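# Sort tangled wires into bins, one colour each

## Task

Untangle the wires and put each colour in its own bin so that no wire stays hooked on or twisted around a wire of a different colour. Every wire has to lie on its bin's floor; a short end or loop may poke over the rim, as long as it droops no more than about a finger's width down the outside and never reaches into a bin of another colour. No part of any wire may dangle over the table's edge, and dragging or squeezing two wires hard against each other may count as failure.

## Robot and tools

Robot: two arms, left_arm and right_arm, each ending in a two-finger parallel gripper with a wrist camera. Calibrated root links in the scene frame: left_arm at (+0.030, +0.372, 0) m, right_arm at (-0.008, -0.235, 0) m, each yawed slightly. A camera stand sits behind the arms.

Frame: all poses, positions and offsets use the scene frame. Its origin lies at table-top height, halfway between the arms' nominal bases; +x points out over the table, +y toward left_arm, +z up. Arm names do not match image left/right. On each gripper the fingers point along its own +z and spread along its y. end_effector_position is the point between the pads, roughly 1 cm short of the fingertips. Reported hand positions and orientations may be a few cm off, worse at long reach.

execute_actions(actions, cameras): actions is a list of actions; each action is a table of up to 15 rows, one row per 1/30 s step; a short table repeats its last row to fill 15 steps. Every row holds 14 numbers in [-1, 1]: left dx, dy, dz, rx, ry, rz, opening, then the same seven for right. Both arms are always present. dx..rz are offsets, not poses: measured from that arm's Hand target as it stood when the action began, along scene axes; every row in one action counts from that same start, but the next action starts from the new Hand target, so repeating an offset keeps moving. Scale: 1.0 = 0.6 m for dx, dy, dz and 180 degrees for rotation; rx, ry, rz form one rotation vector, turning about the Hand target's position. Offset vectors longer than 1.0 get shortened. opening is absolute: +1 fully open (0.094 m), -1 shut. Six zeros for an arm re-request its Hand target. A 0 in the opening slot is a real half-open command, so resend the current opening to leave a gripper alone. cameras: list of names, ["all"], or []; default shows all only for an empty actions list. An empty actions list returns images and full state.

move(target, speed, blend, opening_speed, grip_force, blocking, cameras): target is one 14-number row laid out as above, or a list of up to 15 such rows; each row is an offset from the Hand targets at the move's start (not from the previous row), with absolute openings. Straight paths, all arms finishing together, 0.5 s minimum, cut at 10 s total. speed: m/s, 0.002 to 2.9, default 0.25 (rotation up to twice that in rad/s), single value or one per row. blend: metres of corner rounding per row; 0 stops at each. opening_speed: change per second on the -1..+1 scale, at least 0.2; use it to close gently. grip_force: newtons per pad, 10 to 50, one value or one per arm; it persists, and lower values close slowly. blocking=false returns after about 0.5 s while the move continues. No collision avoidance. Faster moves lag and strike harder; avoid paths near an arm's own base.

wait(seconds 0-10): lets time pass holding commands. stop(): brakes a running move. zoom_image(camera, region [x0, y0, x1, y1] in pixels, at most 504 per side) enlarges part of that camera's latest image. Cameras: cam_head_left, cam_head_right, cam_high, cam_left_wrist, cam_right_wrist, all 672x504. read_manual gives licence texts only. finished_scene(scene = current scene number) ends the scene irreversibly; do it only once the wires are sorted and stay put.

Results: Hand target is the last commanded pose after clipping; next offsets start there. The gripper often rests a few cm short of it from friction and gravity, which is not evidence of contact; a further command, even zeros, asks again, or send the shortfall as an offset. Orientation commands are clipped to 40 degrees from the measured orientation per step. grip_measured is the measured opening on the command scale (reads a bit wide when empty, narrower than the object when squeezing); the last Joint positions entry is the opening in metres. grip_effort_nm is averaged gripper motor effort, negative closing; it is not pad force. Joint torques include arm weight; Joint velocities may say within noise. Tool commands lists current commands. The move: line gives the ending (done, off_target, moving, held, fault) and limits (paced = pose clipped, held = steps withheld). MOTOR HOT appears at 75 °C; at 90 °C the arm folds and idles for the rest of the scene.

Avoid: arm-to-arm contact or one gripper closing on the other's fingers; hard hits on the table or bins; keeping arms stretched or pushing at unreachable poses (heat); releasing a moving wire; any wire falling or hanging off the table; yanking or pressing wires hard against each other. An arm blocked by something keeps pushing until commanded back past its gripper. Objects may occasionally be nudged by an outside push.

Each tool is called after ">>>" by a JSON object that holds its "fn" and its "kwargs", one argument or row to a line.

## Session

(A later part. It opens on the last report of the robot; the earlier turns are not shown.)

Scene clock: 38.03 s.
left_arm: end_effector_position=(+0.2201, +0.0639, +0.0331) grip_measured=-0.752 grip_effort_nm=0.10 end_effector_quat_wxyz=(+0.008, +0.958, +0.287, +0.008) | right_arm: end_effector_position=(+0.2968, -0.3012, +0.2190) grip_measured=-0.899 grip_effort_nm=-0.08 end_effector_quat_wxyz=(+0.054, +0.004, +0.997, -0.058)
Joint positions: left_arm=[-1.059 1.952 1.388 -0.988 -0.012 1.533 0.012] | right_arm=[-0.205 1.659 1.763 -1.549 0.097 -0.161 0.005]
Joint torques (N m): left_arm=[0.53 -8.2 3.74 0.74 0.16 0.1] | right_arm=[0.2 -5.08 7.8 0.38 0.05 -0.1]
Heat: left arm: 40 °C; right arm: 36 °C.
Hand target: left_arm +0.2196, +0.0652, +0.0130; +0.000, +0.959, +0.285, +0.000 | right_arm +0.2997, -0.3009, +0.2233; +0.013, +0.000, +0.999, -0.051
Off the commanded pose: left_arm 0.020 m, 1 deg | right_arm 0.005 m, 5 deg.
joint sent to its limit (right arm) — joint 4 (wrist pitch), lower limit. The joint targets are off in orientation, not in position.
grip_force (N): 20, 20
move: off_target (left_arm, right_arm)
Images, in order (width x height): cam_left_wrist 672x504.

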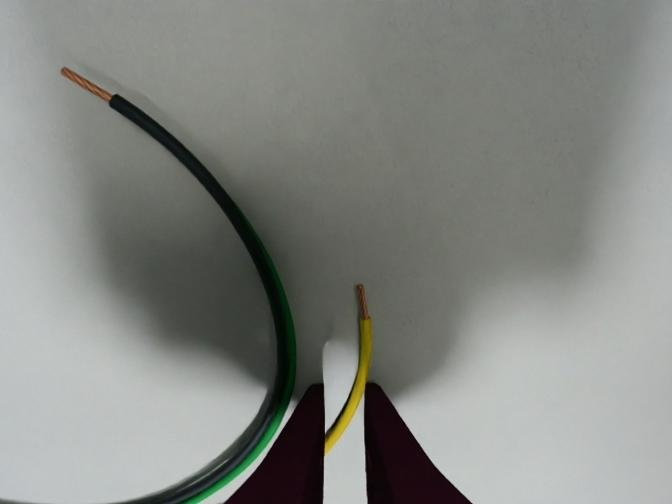

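>>> {"fn": "move", "kwargs": {
  "target": [0.003,0.003,-0.03,0,0,0,-0.75,0,0,0,0,0,0,-0.9],
  "cameras": ["cam_left_wrist"],
  "speed": 0.06
}}

>>> {"fn": "zoom_image", "kwargs": {
  "camera": "cam_left_wrist",
  "region": [270, 300, 420, 450]
}}

Scene clock: 39.40 s.
left_arm: end_effector_position=(+0.2206, +0.0648, +0.0316) grip_measured=-0.752 grip_effort_nm=0.10 end_effector_quat_wxyz=(+0.015, +0.958, +0.287, +0.009) | right_arm: end_effector_position=(+0.2968, -0.3012, +0.2190) grip_measured=-0.899 grip_effort_nm=-0.08 end_effector_quat_wxyz=(+0.054, +0.004, +0.997, -0.058)
Joint positions: left_arm=[-1.055 1.939 1.365 -0.963 -0.009 1.539 0.012] | right_arm=[-0.205 1.659 1.763 -1.549 0.097 -0.161 0.005]
Joint torques (N m): left_arm=[0.8 -5.35 1.98 1.19 0.13 0.1] | right_arm=[0.24 -5.07 7.79 0.38 0.07 -0.11]
Heat: left arm: 39 °C; right arm: 36 °C.
Hand target: left_arm +0.2215, +0.0670, -0.0050; +0.000, +0.959, +0.285, +0.000 | right_arm +0.2997, -0.3009, +0.2233; +0.013, +0.000, +0.999, -0.051
Off the commanded pose: left_arm 0.037 m, 2 deg | right_arm 0.005 m, 5 deg.
joint sent to its limit (right arm) — joint 4 (wrist pitch), lower limit. The joint targets are off in orientation, not in position.
grip_force (N): 20, 20
move: off_target (left_arm, right_arm)
Images, in order (width x height): cam_left_wrist 672x504.

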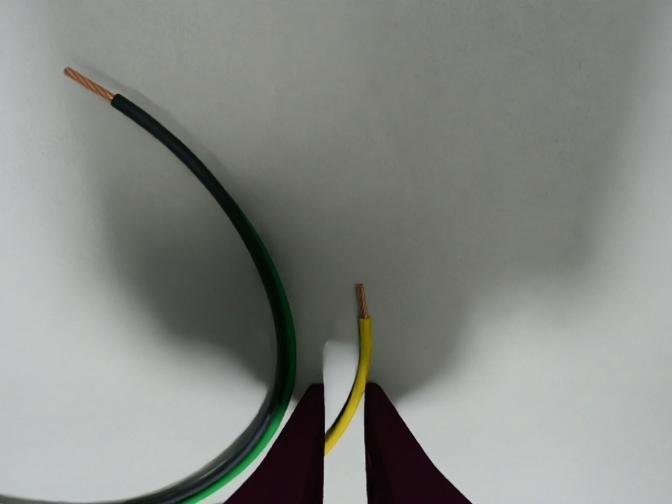

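Scaled by 3.360.

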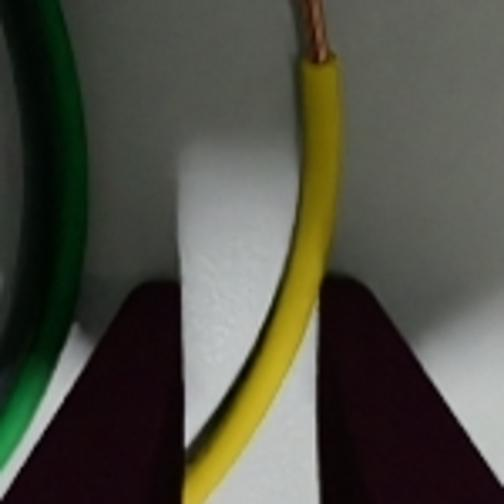

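>>> {"fn": "move", "kwargs": {
  "target": [0,0,0.0,0,0,0,-1,0,0,0,0,0,0,-0.9],
  "cameras": ["cam_left_wrist"]
}}

>>> {"fn": "move", "kwargs": {
  "target": [0,0,0.08,0,0,0,-1,0,0,0,0,0,0,-0.9],
  "cameras": ["cam_left_wrist"],
  "speed": 0.06
}}

Scene clock: 40.70 s.
left_arm: end_effector_position=(+0.2216, +0.0631, +0.0317) grip_measured=-0.926 grip_effort_nm=-0.44 end_effector_quat_wxyz=(+0.019, +0.958, +0.286, +0.010) | right_arm: end_effector_position=(+0.2968, -0.3012, +0.2190) grip_measured=-0.899 grip_effort_nm=-0.08 end_effector_quat_wxyz=(+0.054, +0.004, +0.997, -0.058)
Joint positions: left_arm=[-1.055 1.939 1.365 -0.955 -0.009 1.54 0.003] | right_arm=[-0.205 1.659 1.763 -1.549 0.097 -0.161 0.005]
Joint torques (N m): left_arm=[0.8 -5.38 2 1.12 0.13 0.1] | right_arm=[0.23 -5.04 7.77 0.38 0.06 -0.1]
Heat: left arm: 39 °C; right arm: 36 °C.
Hand target: left_arm +0.2214, +0.0670, -0.0050; +0.000, +0.959, +0.285, +0.000 | right_arm +0.2997, -0.3009, +0.2233; +0.013, +0.000, +0.999, -0.051
Off the commanded pose: left_arm 0.037 m, 2 deg | right_arm 0.005 m, 5 deg.
joint sent to its limit (right arm) — joint 4 (wrist pitch), lower limit. The joint targets are off in orientation, not in position.
grip_force (N): 20, 20
move: off_target (left_arm, right_arm)
Images, in order (width x height): cam_left_wrist 672x504.

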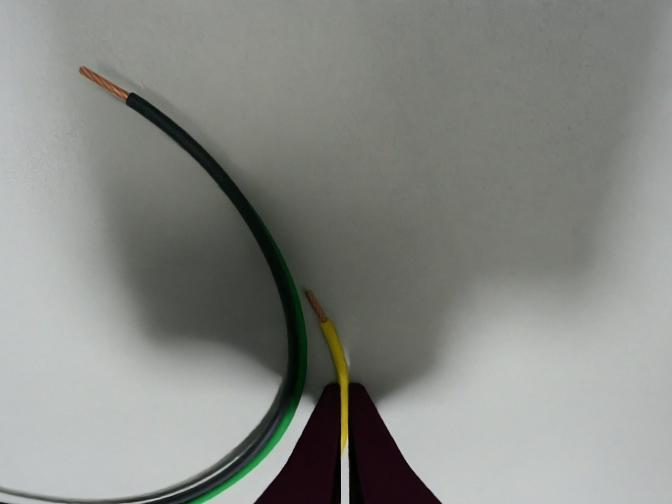

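Scene clock: 42.10 s.
left_arm: end_effector_position=(+0.2205, +0.0678, +0.0427) grip_measured=-0.928 grip_effort_nm=-0.47 end_effector_quat_wxyz=(+0.004, +0.958, +0.288, +0.006) | right_arm: end_effector_position=(+0.2968, -0.3012, +0.2190) grip_measured=-0.899 grip_effort_nm=-0.08 end_effector_quat_wxyz=(+0.054, +0.004, +0.997, -0.058)
Joint positions: left_arm=[-1.051 1.938 1.409 -1.032 -0.009 1.54 0.003] | right_arm=[-0.205 1.659 1.763 -1.549 0.097 -0.161 0.005]
Joint torques (N m): left_arm=[0.44 -10.19 7.95 0 0.12 0.1] | right_arm=[0.23 -5.05 7.8 0.37 0.06 -0.1]
Heat: left arm: 39 °C; right arm: 36 °C.
Hand target: left_arm +0.2214, +0.0670, +0.0430; +0.000, +0.959, +0.285, +0.000 | right_arm +0.2997, -0.3009, +0.2233; +0.013, +0.000, +0.999, -0.051
Off the commanded pose: left_arm 0.001 m, 1 deg | right_arm 0.005 m, 5 deg.
joint sent to its limit (right arm) — joint 4 (wrist pitch), lower limit. The joint targets are off in orientation, not in position.
grip_force (N): 20, 20
move: off_target (right_arm)
Images, in order (width x height): cam_left_wrist 672x504.

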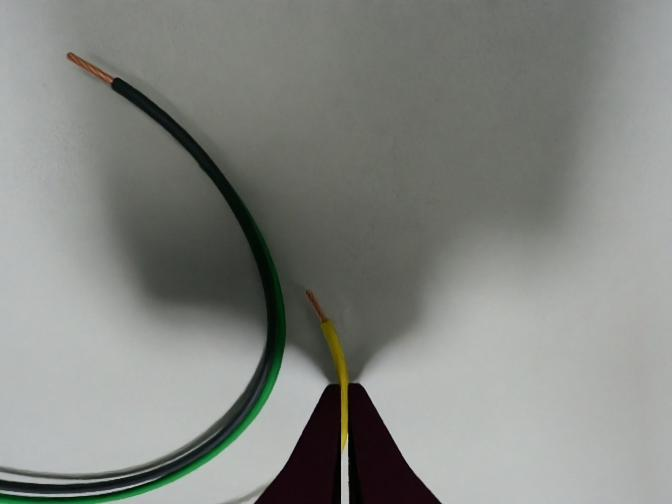

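>>> {"fn": "move", "kwargs": {
  "target": [
    [-0.018,-0.024,0.02,0,0,0.083,-1,0,0,0,0,0,0,-0.9],
    [-0.041,-0.045,0.03,0,0,0.1667,-1,0,0,0,0,0,0,-0.9],
    [-0.051,-0.074,0.05,0,0,0.25,-1,0,0,0,0,0,0,-0.9],
    [-0.054,-0.104,0.065,0,0,0.333,-1,0,0,0,0,0,0,-0.9]
  ],
  "blend": [0.01,0.01,0.01,0],
  "cameras": ["cam_left_wrist","cam_head_left","cam_high"],
  "speed": 0.06
}}

>>> {"fn": "zoom_image", "kwargs": {
  "camera": "cam_high",
  "region": [310, 150, 430, 240]
}}

>>> {"fn": "zoom_image", "kwargs": {
  "camera": "cam_head_left",
  "region": [355, 315, 445, 400]
}}

Scene clock: 52.47 s.
left_arm: end_effector_position=(+0.1912, +0.0089, +0.0848) grip_measured=-0.928 grip_effort_nm=-0.47 end_effector_quat_wxyz=(+0.006, +0.690, +0.724, +0.003) | right_arm: end_effector_position=(+0.2968, -0.3012, +0.2190) grip_measured=-0.899 grip_effort_nm=-0.08 end_effector_quat_wxyz=(+0.054, +0.004, +0.997, -0.058)
Joint positions: left_arm=[-1.192 2.057 1.751 -1.255 -0.009 0.364 0.003] | right_arm=[-0.205 1.659 1.763 -1.549 0.097 -0.161 0.005]
Joint torques (N m): left_arm=[-0.51 -10.8 8.53 0.08 0.13 -0.11] | right_arm=[0.24 -5.03 7.76 0.38 0.06 -0.11]
Motor temperatures (°C): left_arm=[25 36 40 38 26 22 26] | right_arm=[28 30 37 35 26 27 25]
Heat: left arm: 40 °C; right arm: 37 °C.
Hand target: left_arm +0.1889, +0.0046, +0.0820; +0.000, +0.688, +0.726, +0.000 | right_arm +0.2997, -0.3009, +0.2233; +0.013, +0.000, +0.999, -0.051
Off the commanded pose: left_arm 0.006 m, 1 deg | right_arm 0.005 m, 5 deg.
joint sent to its limit (right arm) — joint 4 (wrist pitch), lower limit. The joint targets are off in orientation, not in position.
grip_force (N): 20, 20
move: off_target (right_arm)
Images, in order (width x height): cam_head_left 672x504, cam_high 672x504, cam_left_wrist 672x504.

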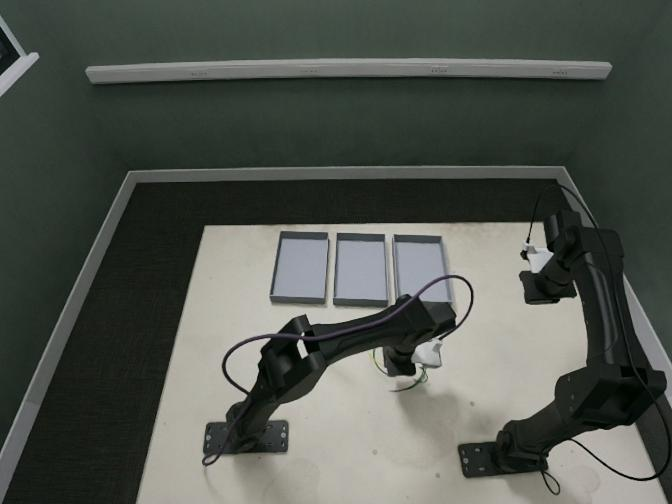

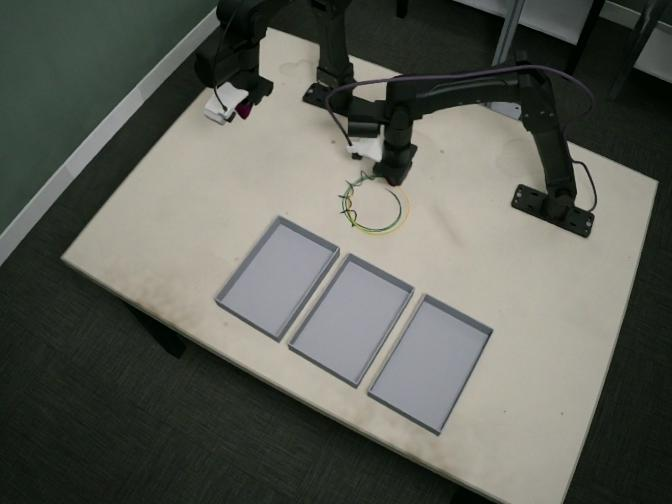

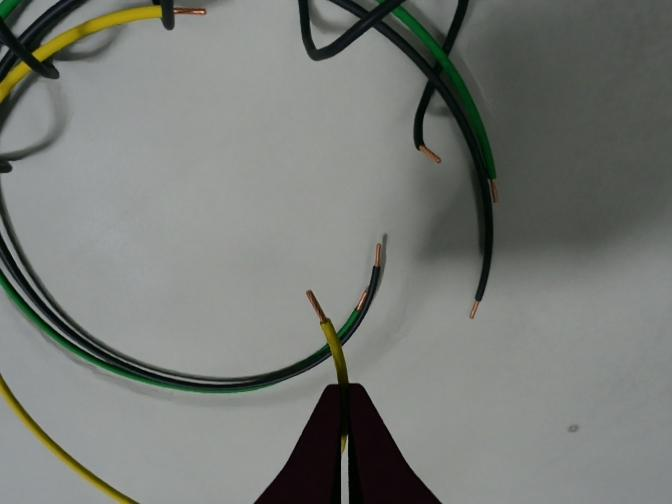

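Scaled by 4.200.

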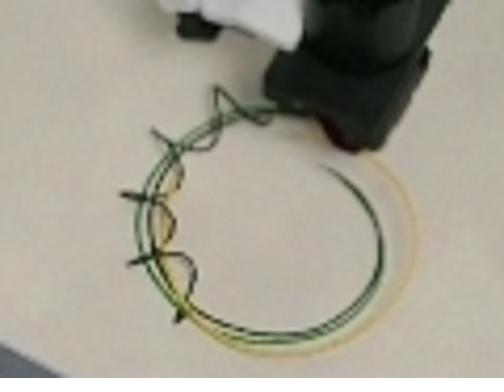

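Scaled by 5.600.

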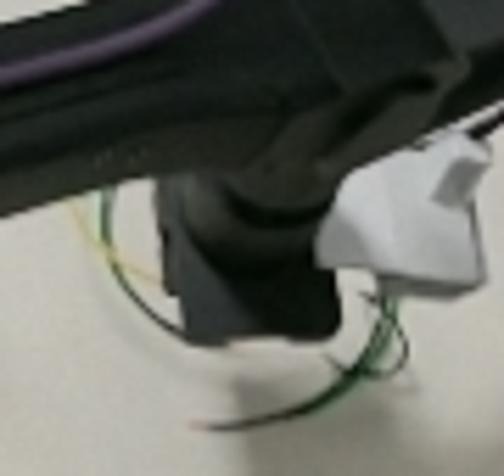

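>>> {"fn": "move", "kwargs": {
  "target": [
    [0.009,-0.039,0.01,0,0,0.111,-1,0,0,0,0,0,0,-0.9],
    [0.031,-0.073,0.02,0,0,0.222,-1,0,0,0,0,0,0,-0.9]
  ],
  "blend": [0.01,0],
  "cameras": ["cam_left_wrist","cam_head_left","cam_high"],
  "speed": 0.06
}}

>>> {"fn": "zoom_image", "kwargs": {
  "camera": "cam_high",
  "region": [310, 150, 430, 240]
}}

Scene clock: 59.30 s.
left_arm: end_effector_position=(+0.2067, -0.0374, +0.0994) grip_measured=-0.928 grip_effort_nm=-0.47 end_effector_quat_wxyz=(+0.008, +0.405, +0.914, -0.001) | right_arm: end_effector_position=(+0.2968, -0.3012, +0.2190) grip_measured=-0.899 grip_effort_nm=-0.08 end_effector_quat_wxyz=(+0.054, +0.004, +0.997, -0.058)
Joint positions: left_arm=[-1.201 2.282 2.166 -1.441 -0.009 -0.333 0.003] | right_arm=[-0.205 1.659 1.763 -1.549 0.097 -0.161 0.005]
Joint torques (N m): left_arm=[0.28 -12.55 8.47 0.08 0.13 -0.12] | right_arm=[0.21 -5.05 7.83 0.38 0.05 -0.1]
Heat: left arm: 41 °C; right arm: 37 °C.
Hand target: left_arm +0.2076, -0.0393, +0.0939; +0.000, +0.399, +0.917, +0.000 | right_arm +0.2997, -0.3009, +0.2233; +0.013, +0.000, +0.999, -0.051
Off the commanded pose: left_arm 0.006 m, 1 deg | right_arm 0.005 m, 5 deg.
joint sent to its limit (right arm) — joint 4 (wrist pitch), lower limit. The joint targets are off in orientation, not in position.
grip_force (N): 20, 20
move: off_target (right_arm)
Images, in order (width x height): cam_head_left 672x504, cam_high 672x504, cam_left_wrist 672x504.

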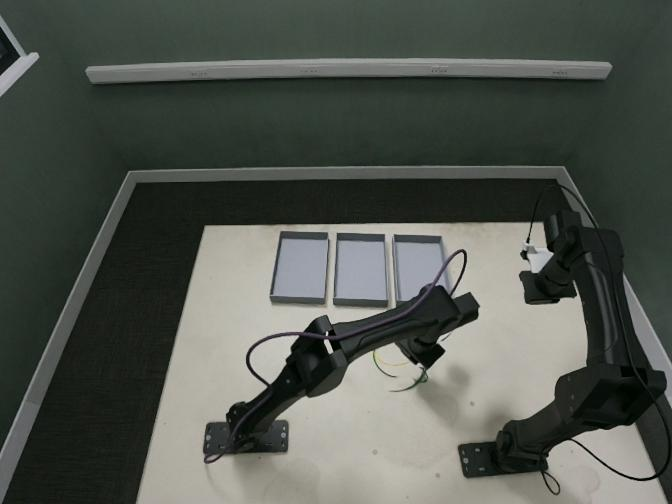

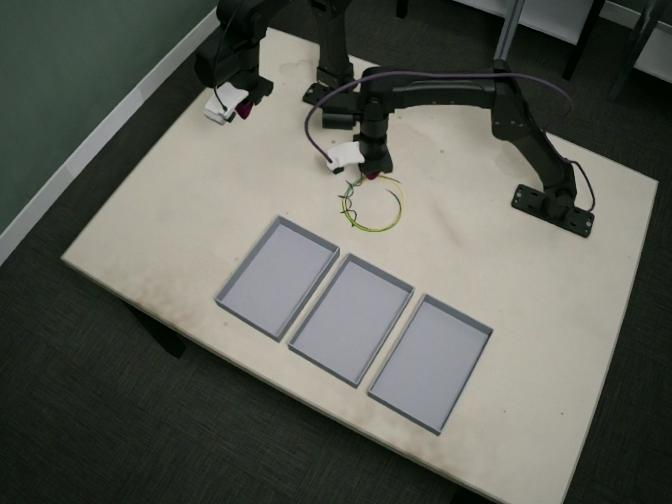

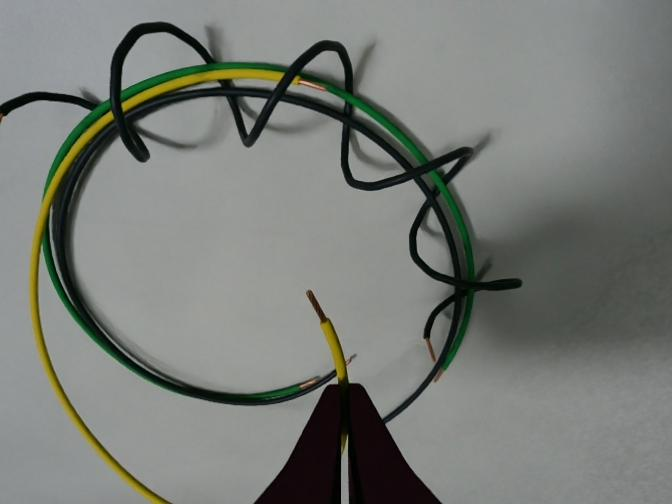

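Scaled by 4.200.

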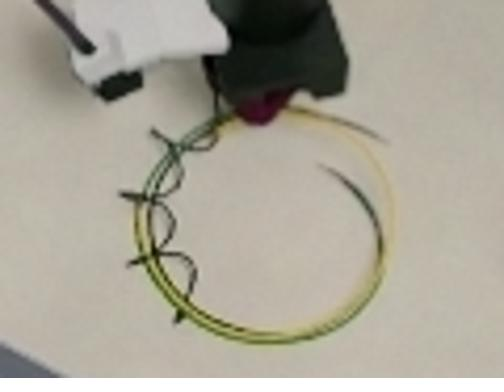

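>>> {"fn": "move", "kwargs": {
  "target": [
    [0.022,-0.021,0.015,0,0,0.0833,-1,0,0,0,0,0,0,-0.9],
    [0.051,-0.0325,0.025,0,0,0.1667,-1,0,0,0,0,0,0,-0.9],
    [0.085,-0.0345,0.035,0,0,0.25,-1,0,0,0,0,0,0,-0.9],
    [0.121,-0.0324,0.04,0,0,0.36,-1,0,0,0,0,0,0,-0.9]
  ],
  "blend": [0.01,0.01,0.01,0],
  "cameras": ["cam_left_wrist","cam_head_left","cam_high"],
  "speed": 0.06
}}

>>> {"fn": "zoom_image", "kwargs": {
  "camera": "cam_high",
  "region": [310, 150, 430, 240]
}}

Scene clock: 69.70 s.
left_arm: end_effector_position=(+0.2776, -0.0583, +0.1260) grip_measured=-0.928 grip_effort_nm=-0.47 end_effector_quat_wxyz=(+0.027, -0.146, +0.987, -0.065) | right_arm: end_effector_position=(+0.2968, -0.3012, +0.2190) grip_measured=-0.899 grip_effort_nm=-0.08 end_effector_quat_wxyz=(+0.054, +0.004, +0.997, -0.058)
Joint positions: left_arm=[-1.084 2.464 2.589 -1.555 -0.003 -1.344 0.003] | right_arm=[-0.205 1.659 1.763 -1.549 0.097 -0.161 0.005]
Joint torques (N m): left_arm=[0.46 -13.6 8.25 0.36 0.07 -0.14] | right_arm=[0.21 -5.04 7.77 0.38 0.06 -0.1]
Heat: left arm: 41 °C; right arm: 37 °C.
Hand target: left_arm +0.2803, -0.0586, +0.1180; +0.000, -0.155, +0.988, +0.000 | right_arm +0.2997, -0.3009, +0.2233; +0.013, +0.000, +0.999, -0.051
Off the commanded pose: left_arm 0.008 m, 8 deg | right_arm 0.005 m, 5 deg.
joint sent to its limit (left arm) — joint 4 (wrist pitch), lower limit. The joint targets are off in orientation, not in position.
joint sent to its limit (right arm) — joint 4 (wrist pitch), lower limit. The joint targets are off in orientation, not in position.
grip_force (N): 20, 20
move: off_target (left_arm, right_arm)
Images, in order (width x height): cam_head_left 672x504, cam_high 672x504, cam_left_wrist 672x504.

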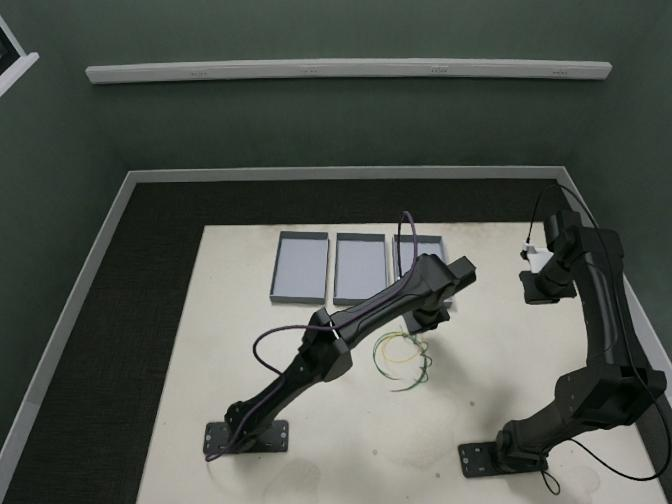

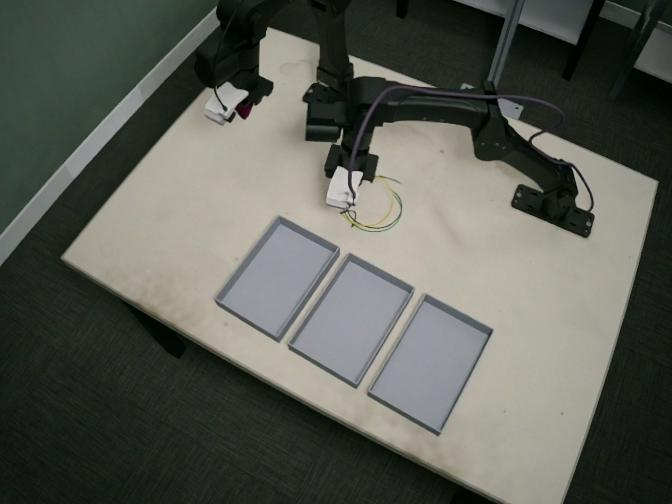

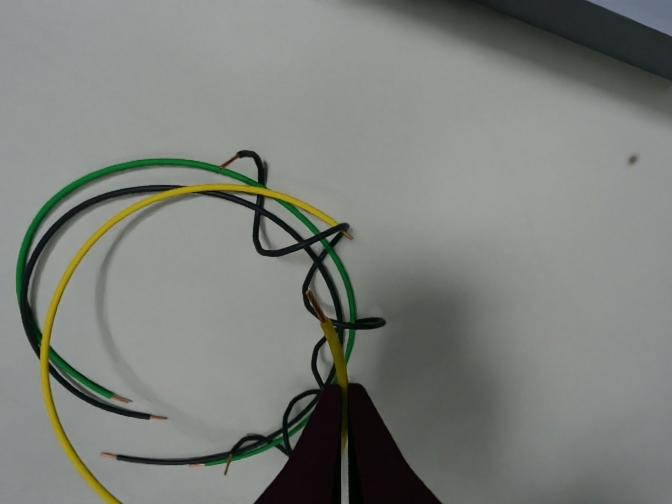

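Scaled by 4.200.

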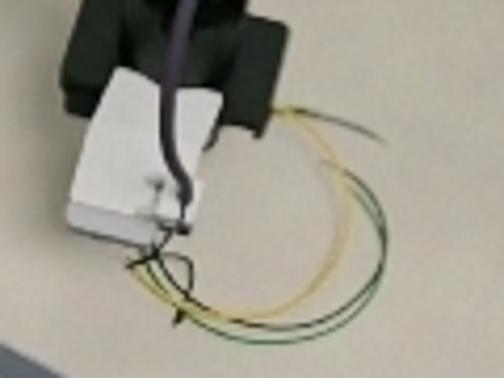

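>>> {"fn": "move", "kwargs": {
  "target": [
    [0.018,0.01,0.02,0,0,0.06,-1,0,0,0,0,0,0,-0.9],
    [0.046,0.077,0.03,0,0,0.12,-1,0,0,0,0,0,0,-0.9]
  ],
  "blend": [0.01,0],
  "cameras": ["cam_left_wrist","cam_head_left","cam_high"],
  "speed": 0.06
}}

>>> {"fn": "zoom_image", "kwargs": {
  "camera": "cam_left_wrist",
  "region": [150, 100, 400, 300]
}}

Scene clock: 74.20 s.
left_arm: end_effector_position=(+0.3091, -0.0173, +0.1213) grip_measured=-0.928 grip_effort_nm=-0.47 end_effector_quat_wxyz=(+0.013, -0.329, +0.943, -0.041) | right_arm: end_effector_position=(+0.2968, -0.3012, +0.2190) grip_measured=-0.899 grip_effort_nm=-0.08 end_effector_quat_wxyz=(+0.054, +0.004, +0.997, -0.058)
Joint positions: left_arm=[-0.984 2.416 2.486 -1.555 -0.002 -1.621 0.003] | right_arm=[-0.205 1.659 1.763 -1.549 0.097 -0.161 0.005]
Joint torques (N m): left_arm=[0.35 -19.71 5.46 0.24 0.06 -0.13] | right_arm=[0.23 -5.05 7.79 0.37 0.06 -0.1]
Motor temperatures (°C): left_arm=[25 41 41 37 26 22 26] | right_arm=[28 30 37 34 26 27 24]
Heat: left arm: 41 °C; right arm: 37 °C.
Hand target: left_arm +0.3078, -0.0125, +0.1360; +0.000, -0.337, +0.942, +0.000 | right_arm +0.2997, -0.3009, +0.2233; +0.013, +0.000, +0.999, -0.051
Off the commanded pose: left_arm 0.015 m, 5 deg | right_arm 0.005 m, 5 deg.
joint sent to its limit (left arm) — joint 4 (wrist pitch), lower limit. The joint targets are off in orientation, not in position.
joint sent to its limit (right arm) — joint 4 (wrist pitch), lower limit. The joint targets are off in orientation, not in position.
grip_force (N): 20, 20
move: off_target (left_arm, right_arm)
Images, in order (width x height): cam_head_left 672x504, cam_high 672x504, cam_left_wrist 672x504.

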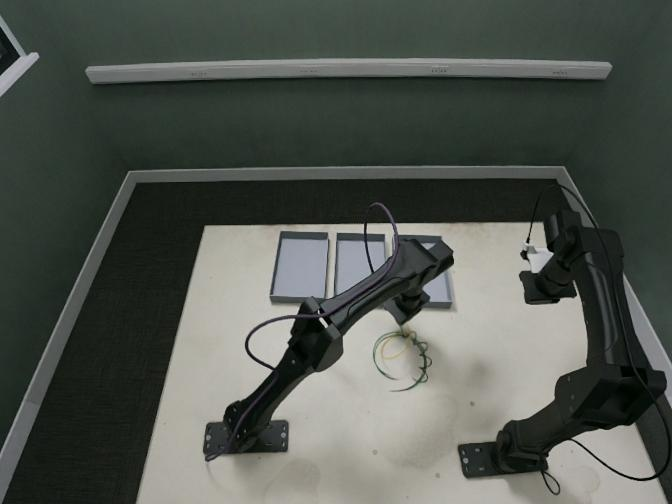

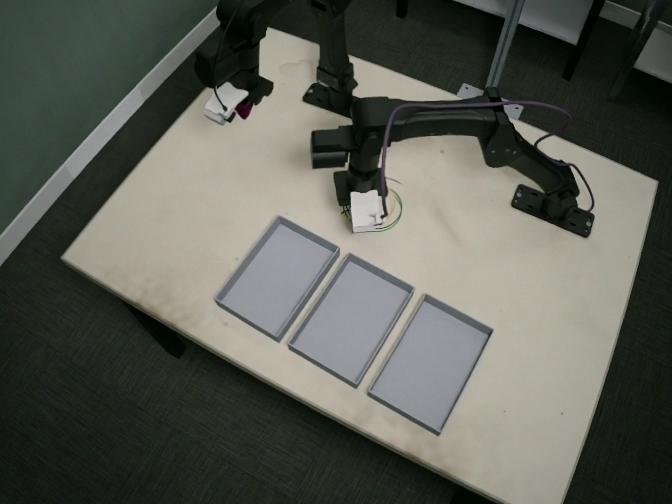

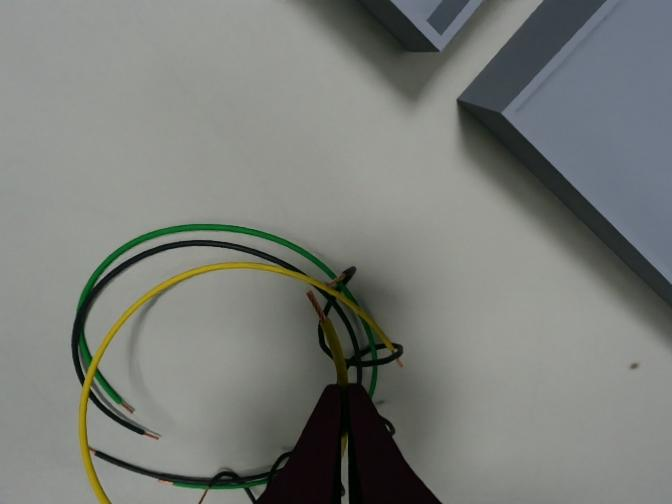

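Scaled by 2.016.

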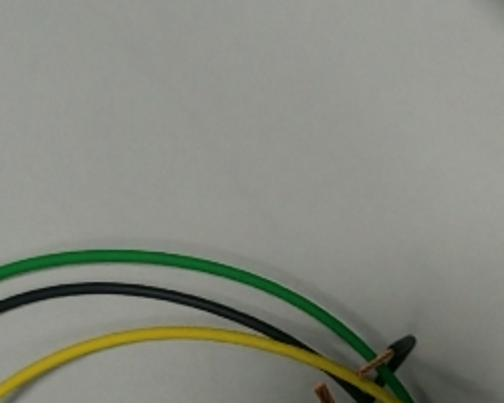

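>>> {"fn": "move", "kwargs": {
  "target": [
    [0.0,0.1,0.01,0,0,0.05,-1,0,0,0,0,0,0,-0.9]
  ],
  "cameras": ["cam_left_wrist","cam_head_left","cam_high"],
  "speed": 0.06
}}

>>> {"fn": "zoom_image", "kwargs": {
  "camera": "cam_head_left",
  "region": [355, 300, 455, 400]
}}

Scene clock: 76.40 s.
left_arm: end_effector_position=(+0.3101, +0.0424, +0.1305) grip_measured=-0.928 grip_effort_nm=-0.47 end_effector_quat_wxyz=(+0.001, -0.403, +0.915, -0.002) | right_arm: end_effector_position=(+0.2968, -0.3012, +0.2190) grip_measured=-0.899 grip_effort_nm=-0.08 end_effector_quat_wxyz=(+0.054, +0.004, +0.997, -0.058)
Joint positions: left_arm=[-0.901 2.251 2.239 -1.555 -0.001 -1.696 0.003] | right_arm=[-0.205 1.659 1.763 -1.549 0.097 -0.161 0.005]
Joint torques (N m): left_arm=[0.32 -17.95 5.37 0.05 0.06 -0.16] | right_arm=[0.2 -5.05 7.77 0.36 0.06 -0.11]
Heat: left arm: 42 °C; right arm: 37 °C.
Hand target: left_arm +0.3078, +0.0475, +0.1421; +0.000, -0.410, +0.912, +0.000 | right_arm +0.2997, -0.3009, +0.2233; +0.013, +0.000, +0.999, -0.051
Off the commanded pose: left_arm 0.013 m, 1 deg | right_arm 0.005 m, 5 deg.
joint sent to its limit (left arm) — joint 4 (wrist pitch), lower limit. The joint targets still meet the commanded pose.
joint sent to its limit (right arm) — joint 4 (wrist pitch), lower limit. The joint targets are off in orientation, not in position.
grip_force (N): 20, 20
move: off_target (left_arm, right_arm)
Images, in order (width x height): cam_head_left 672x504, cam_high 672x504, cam_left_wrist 672x504.

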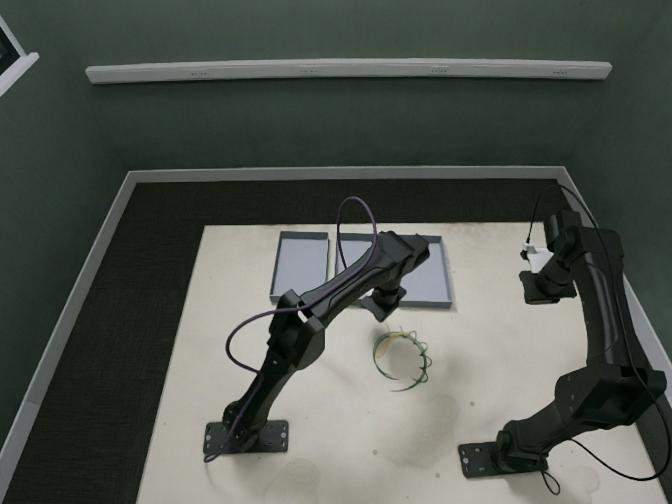

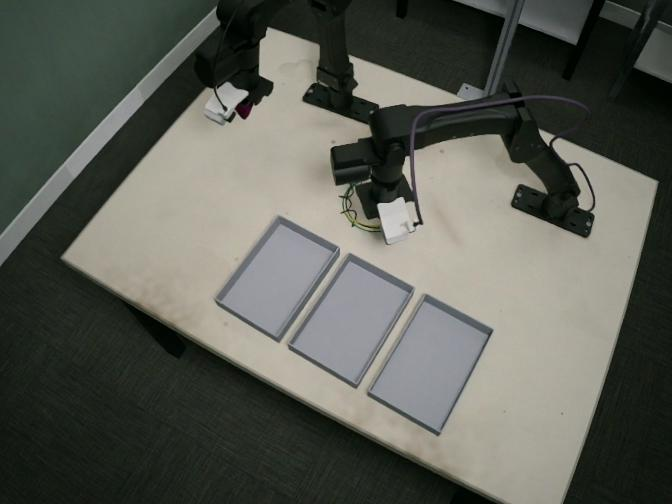

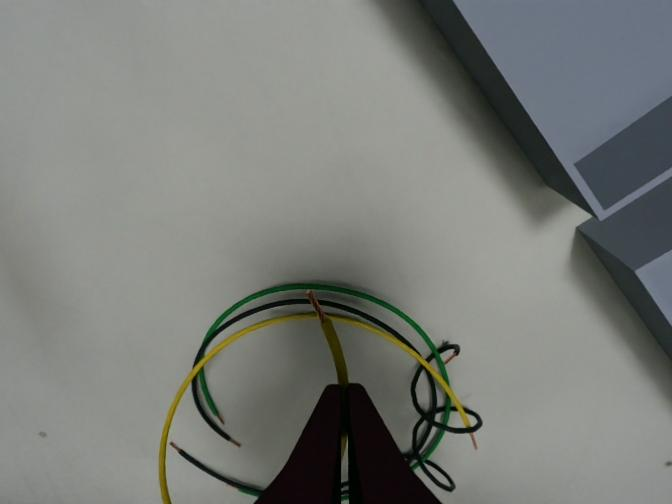

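Scaled by 5.040.

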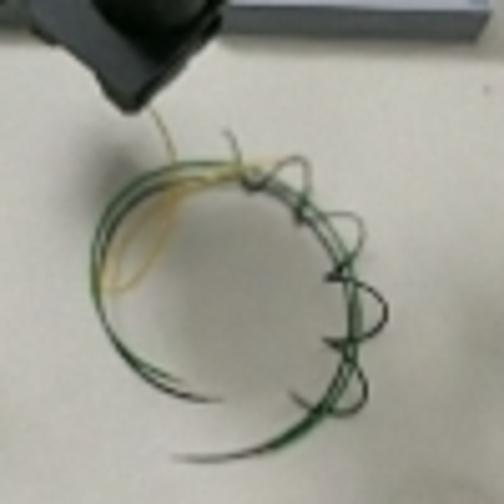

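>>> {"fn": "move", "kwargs": {
  "target": [
    [0.0,0.1,0.0,0,0,0,-1,0,0,0,0,0,0,-0.9]
  ],
  "cameras": ["cam_left_wrist","cam_head_left","cam_high"],
  "speed": 0.06
}}

>>> {"fn": "zoom_image", "kwargs": {
  "camera": "cam_head_left",
  "region": [345, 280, 455, 400]
}}

>>> {"fn": "zoom_image", "kwargs": {
  "camera": "cam_left_wrist",
  "region": [400, 300, 600, 504]
}}

Scene clock: 78.20 s.
left_arm: end_effector_position=(+0.3092, +0.1053, +0.1341) grip_measured=-0.928 grip_effort_nm=-0.47 end_effector_quat_wxyz=(-0.004, -0.413, +0.911, +0.010) | right_arm: end_effector_position=(+0.2968, -0.3012, +0.2190) grip_measured=-0.899 grip_effort_nm=-0.08 end_effector_quat_wxyz=(+0.054, +0.004, +0.997, -0.058)
Joint positions: left_arm=[-0.797 2.049 1.934 -1.477 0.001 -1.615 0.003] | right_arm=[-0.205 1.659 1.763 -1.549 0.097 -0.161 0.005]
Joint torques (N m): left_arm=[0.13 -15.61 5.39 0.15 0.04 0.06] | right_arm=[0.18 -5.04 7.77 0.37 0.06 -0.1]
Heat: left arm: 42 °C; right arm: 37 °C.
Hand target: left_arm +0.3078, +0.1076, +0.1419; +0.000, -0.410, +0.912, +0.000 | right_arm +0.2997, -0.3009, +0.2233; +0.013, +0.000, +0.999, -0.051
Off the commanded pose: left_arm 0.008 m, 1 deg | right_arm 0.005 m, 5 deg.
joint sent to its limit (right arm) — joint 4 (wrist pitch), lower limit. The joint targets are off in orientation, not in position.
grip_force (N): 20, 20
move: off_target (right_arm)
Images, in order (width x height): cam_head_left 672x504, cam_high 672x504, cam_left_wrist 672x504.

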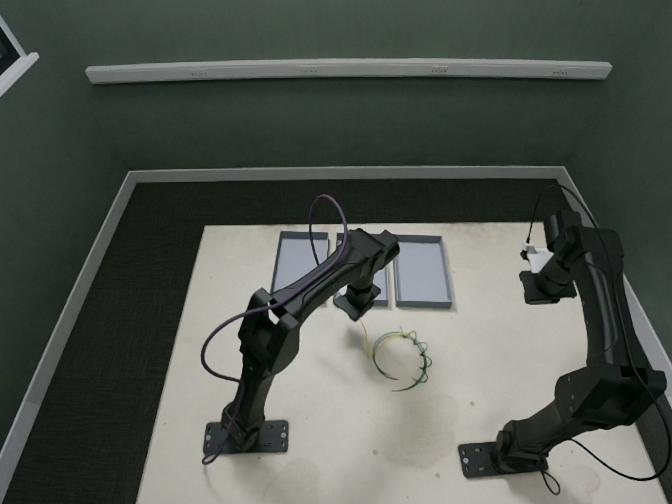

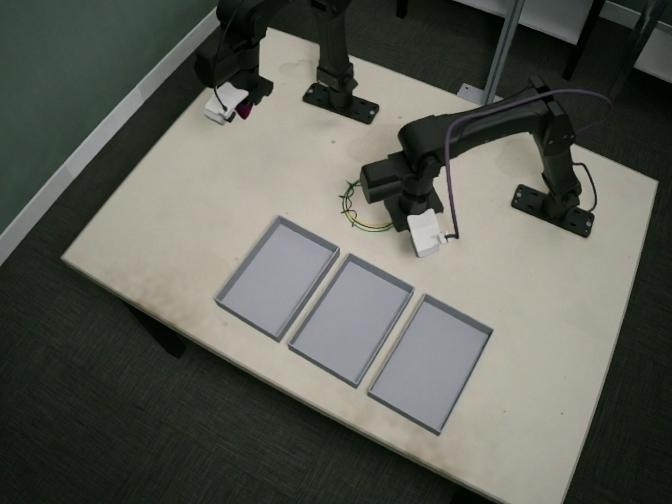

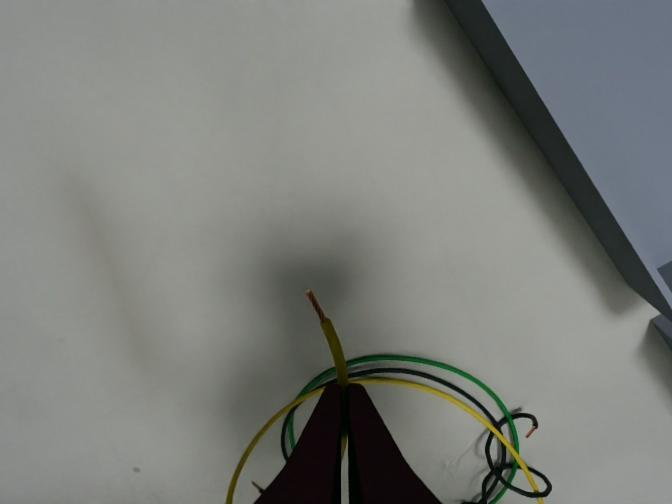

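Scaled by 4.200.

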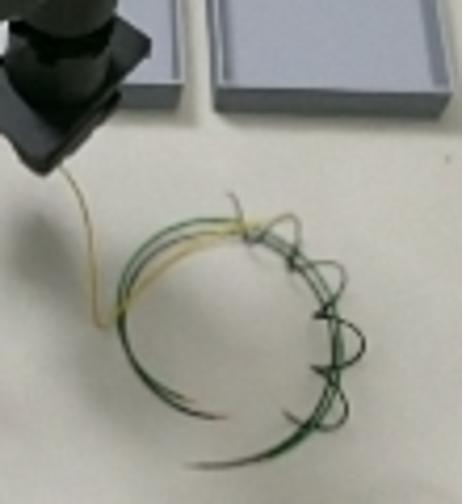

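Scaled by 2.471.

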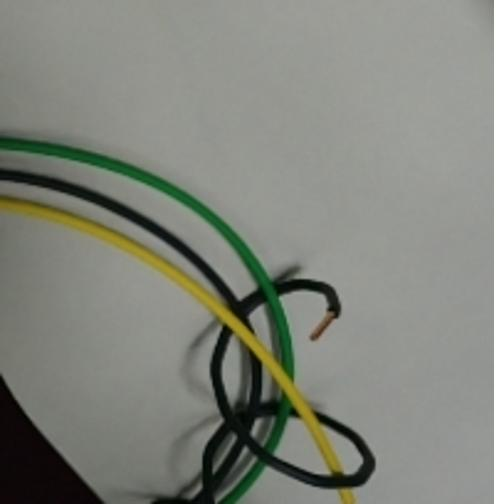

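>>> {"fn": "move", "kwargs": {
  "target": [
    [0.0,0.1,0.0,0,0,0,-1,0,0,0,0,0,0,-0.9]
  ],
  "cameras": ["cam_left_wrist","cam_head_left","cam_high"],
  "speed": 0.06
}}

>>> {"fn": "zoom_image", "kwargs": {
  "camera": "cam_head_left",
  "region": [345, 280, 455, 400]
}}

>>> {"fn": "zoom_image", "kwargs": {
  "camera": "cam_high",
  "region": [320, 150, 440, 240]
}}

Scene clock: 80.20 s.
left_arm: end_effector_position=(+0.3094, +0.1654, +0.1360) grip_measured=-0.928 grip_effort_nm=-0.47 end_effector_quat_wxyz=(-0.005, -0.413, +0.911, +0.008) | right_arm: end_effector_position=(+0.2968, -0.3012, +0.2190) grip_measured=-0.899 grip_effort_nm=-0.08 end_effector_quat_wxyz=(+0.054, +0.004, +0.997, -0.058)
Joint positions: left_arm=[-0.671 1.883 1.709 -1.416 0.001 -1.489 0.003] | right_arm=[-0.205 1.659 1.763 -1.549 0.097 -0.161 0.005]
Joint torques (N m): left_arm=[0.14 -13.7 5.46 0.15 0.04 0.05] | right_arm=[0.2 -5.04 7.83 0.38 0.06 -0.1]
Heat: left arm: 43 °C; right arm: 37 °C.
Hand target: left_arm +0.3078, +0.1676, +0.1420; +0.000, -0.410, +0.912, +0.000 | right_arm +0.2997, -0.3009, +0.2233; +0.013, +0.000, +0.999, -0.051
Off the commanded pose: left_arm 0.007 m, 1 deg | right_arm 0.005 m, 5 deg.
joint sent to its limit (right arm) — joint 4 (wrist pitch), lower limit. The joint targets are off in orientation, not in position.
grip_force (N): 20, 20
move: off_target (right_arm)
Images, in order (width x height): cam_head_left 672x504, cam_high 672x504, cam_left_wrist 672x504.

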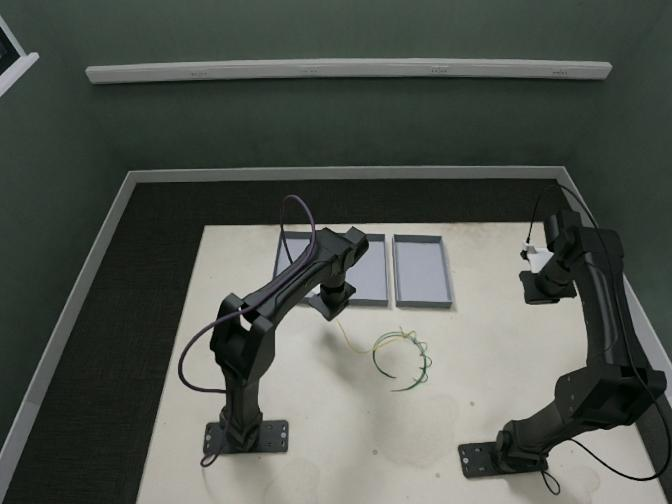

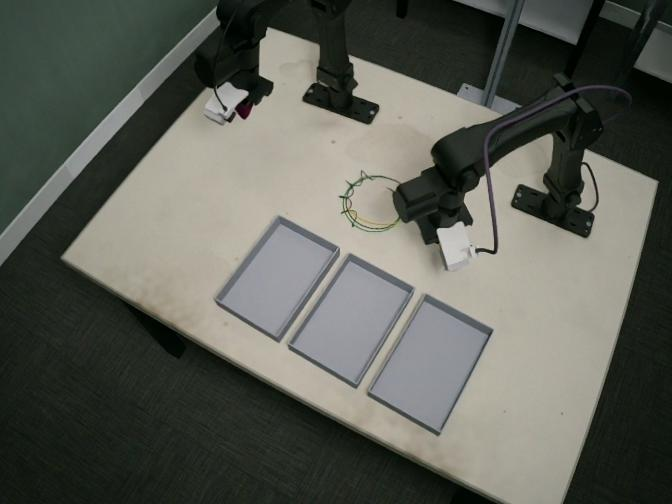

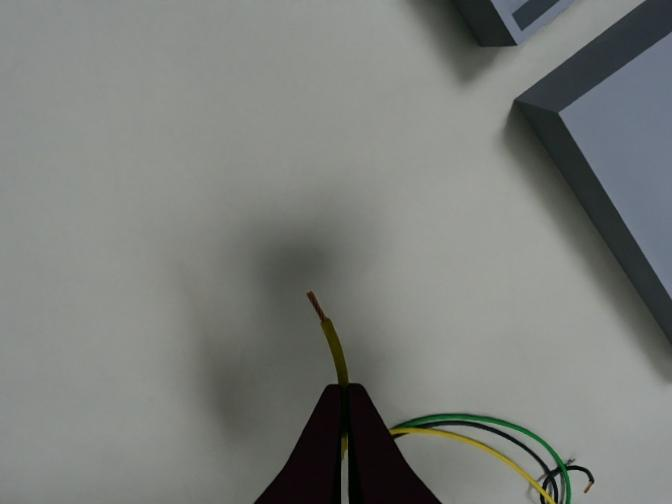

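Scaled by 4.200.

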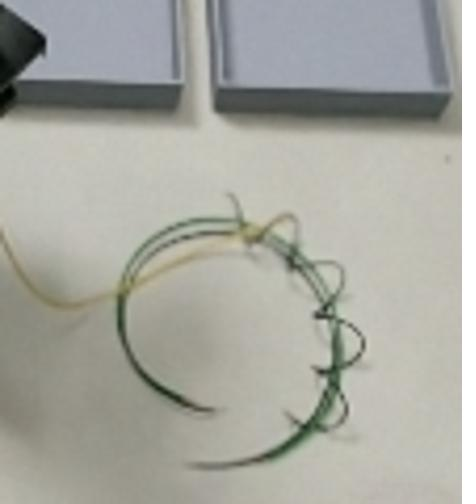

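Scaled by 4.200.

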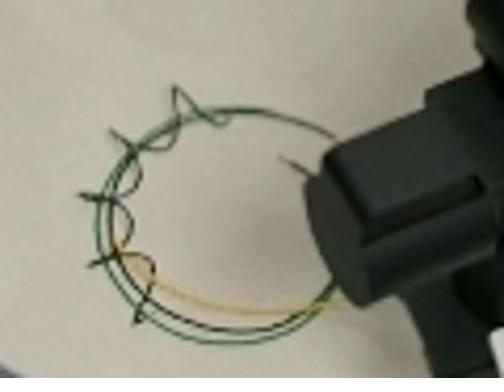

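>>> {"fn": "move", "kwargs": {
  "target": [
    [-0.02,0.12,0.0,0,0,0,-1,0,0,0,0,0,0,-0.9]
  ],
  "cameras": ["cam_left_wrist","cam_head_left","cam_high"],
  "speed": 0.05
}}

>>> {"fn": "zoom_image", "kwargs": {
  "camera": "cam_head_left",
  "region": [325, 280, 445, 400]
}}

>>> {"fn": "zoom_image", "kwargs": {
  "camera": "cam_high",
  "region": [320, 150, 440, 240]
}}

Scene clock: 82.53 s.
left_arm: end_effector_position=(+0.2971, +0.2377, +0.1380) grip_measured=-0.928 grip_effort_nm=-0.47 end_effector_quat_wxyz=(-0.006, -0.413, +0.911, +0.007) | right_arm: end_effector_position=(+0.2968, -0.3012, +0.2190) grip_measured=-0.899 grip_effort_nm=-0.08 end_effector_quat_wxyz=(+0.054, +0.004, +0.997, -0.058)
Joint positions: left_arm=[-0.5 1.693 1.484 -1.381 0.001 -1.318 0.003] | right_arm=[-0.205 1.659 1.763 -1.549 0.097 -0.161 0.005]
Joint torques (N m): left_arm=[0.27 -11.25 5.53 0.18 0.04 0.06] | right_arm=[0.2 -5.08 7.77 0.38 0.05 -0.1]
Heat: left arm: 42 °C; right arm: 37 °C.
Hand target: left_arm +0.2958, +0.2396, +0.1420; +0.000, -0.410, +0.912, +0.000 | right_arm +0.2997, -0.3009, +0.2233; +0.013, +0.000, +0.999, -0.051
Off the commanded pose: left_arm 0.005 m, 1 deg | right_arm 0.005 m, 5 deg.
joint sent to its limit (right arm) — joint 4 (wrist pitch), lower limit. The joint targets are off in orientation, not in position.
grip_force (N): 20, 20
move: off_target (right_arm)
Images, in order (width x height): cam_head_left 672x504, cam_high 672x504, cam_left_wrist 672x504.

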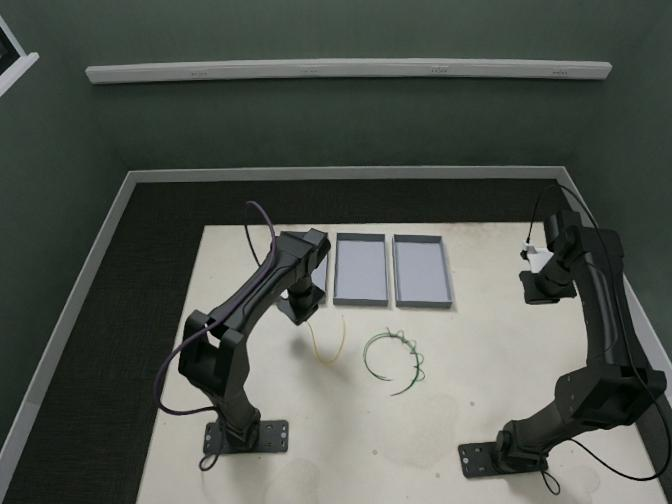

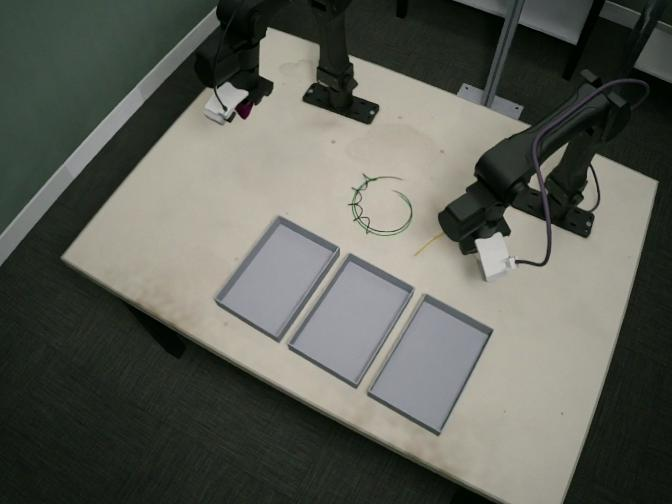

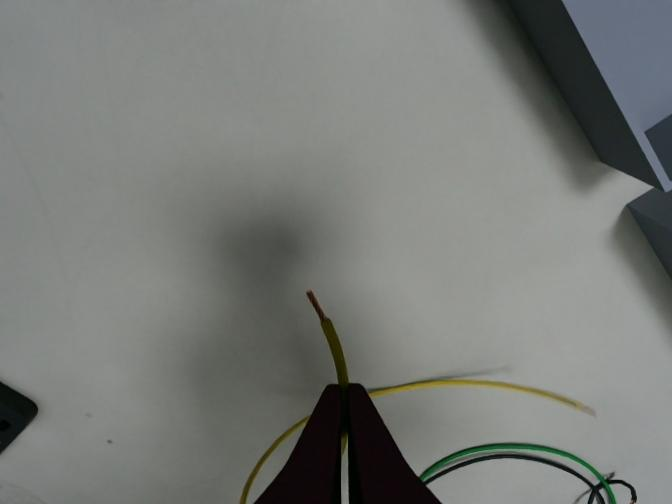

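Scaled by 4.200.

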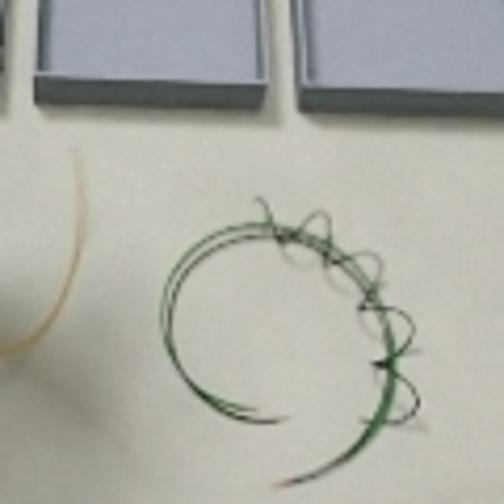

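Scaled by 4.200.

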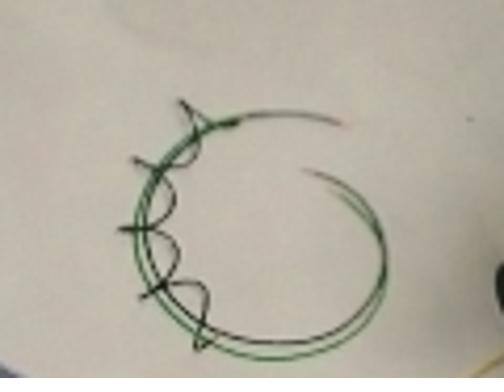

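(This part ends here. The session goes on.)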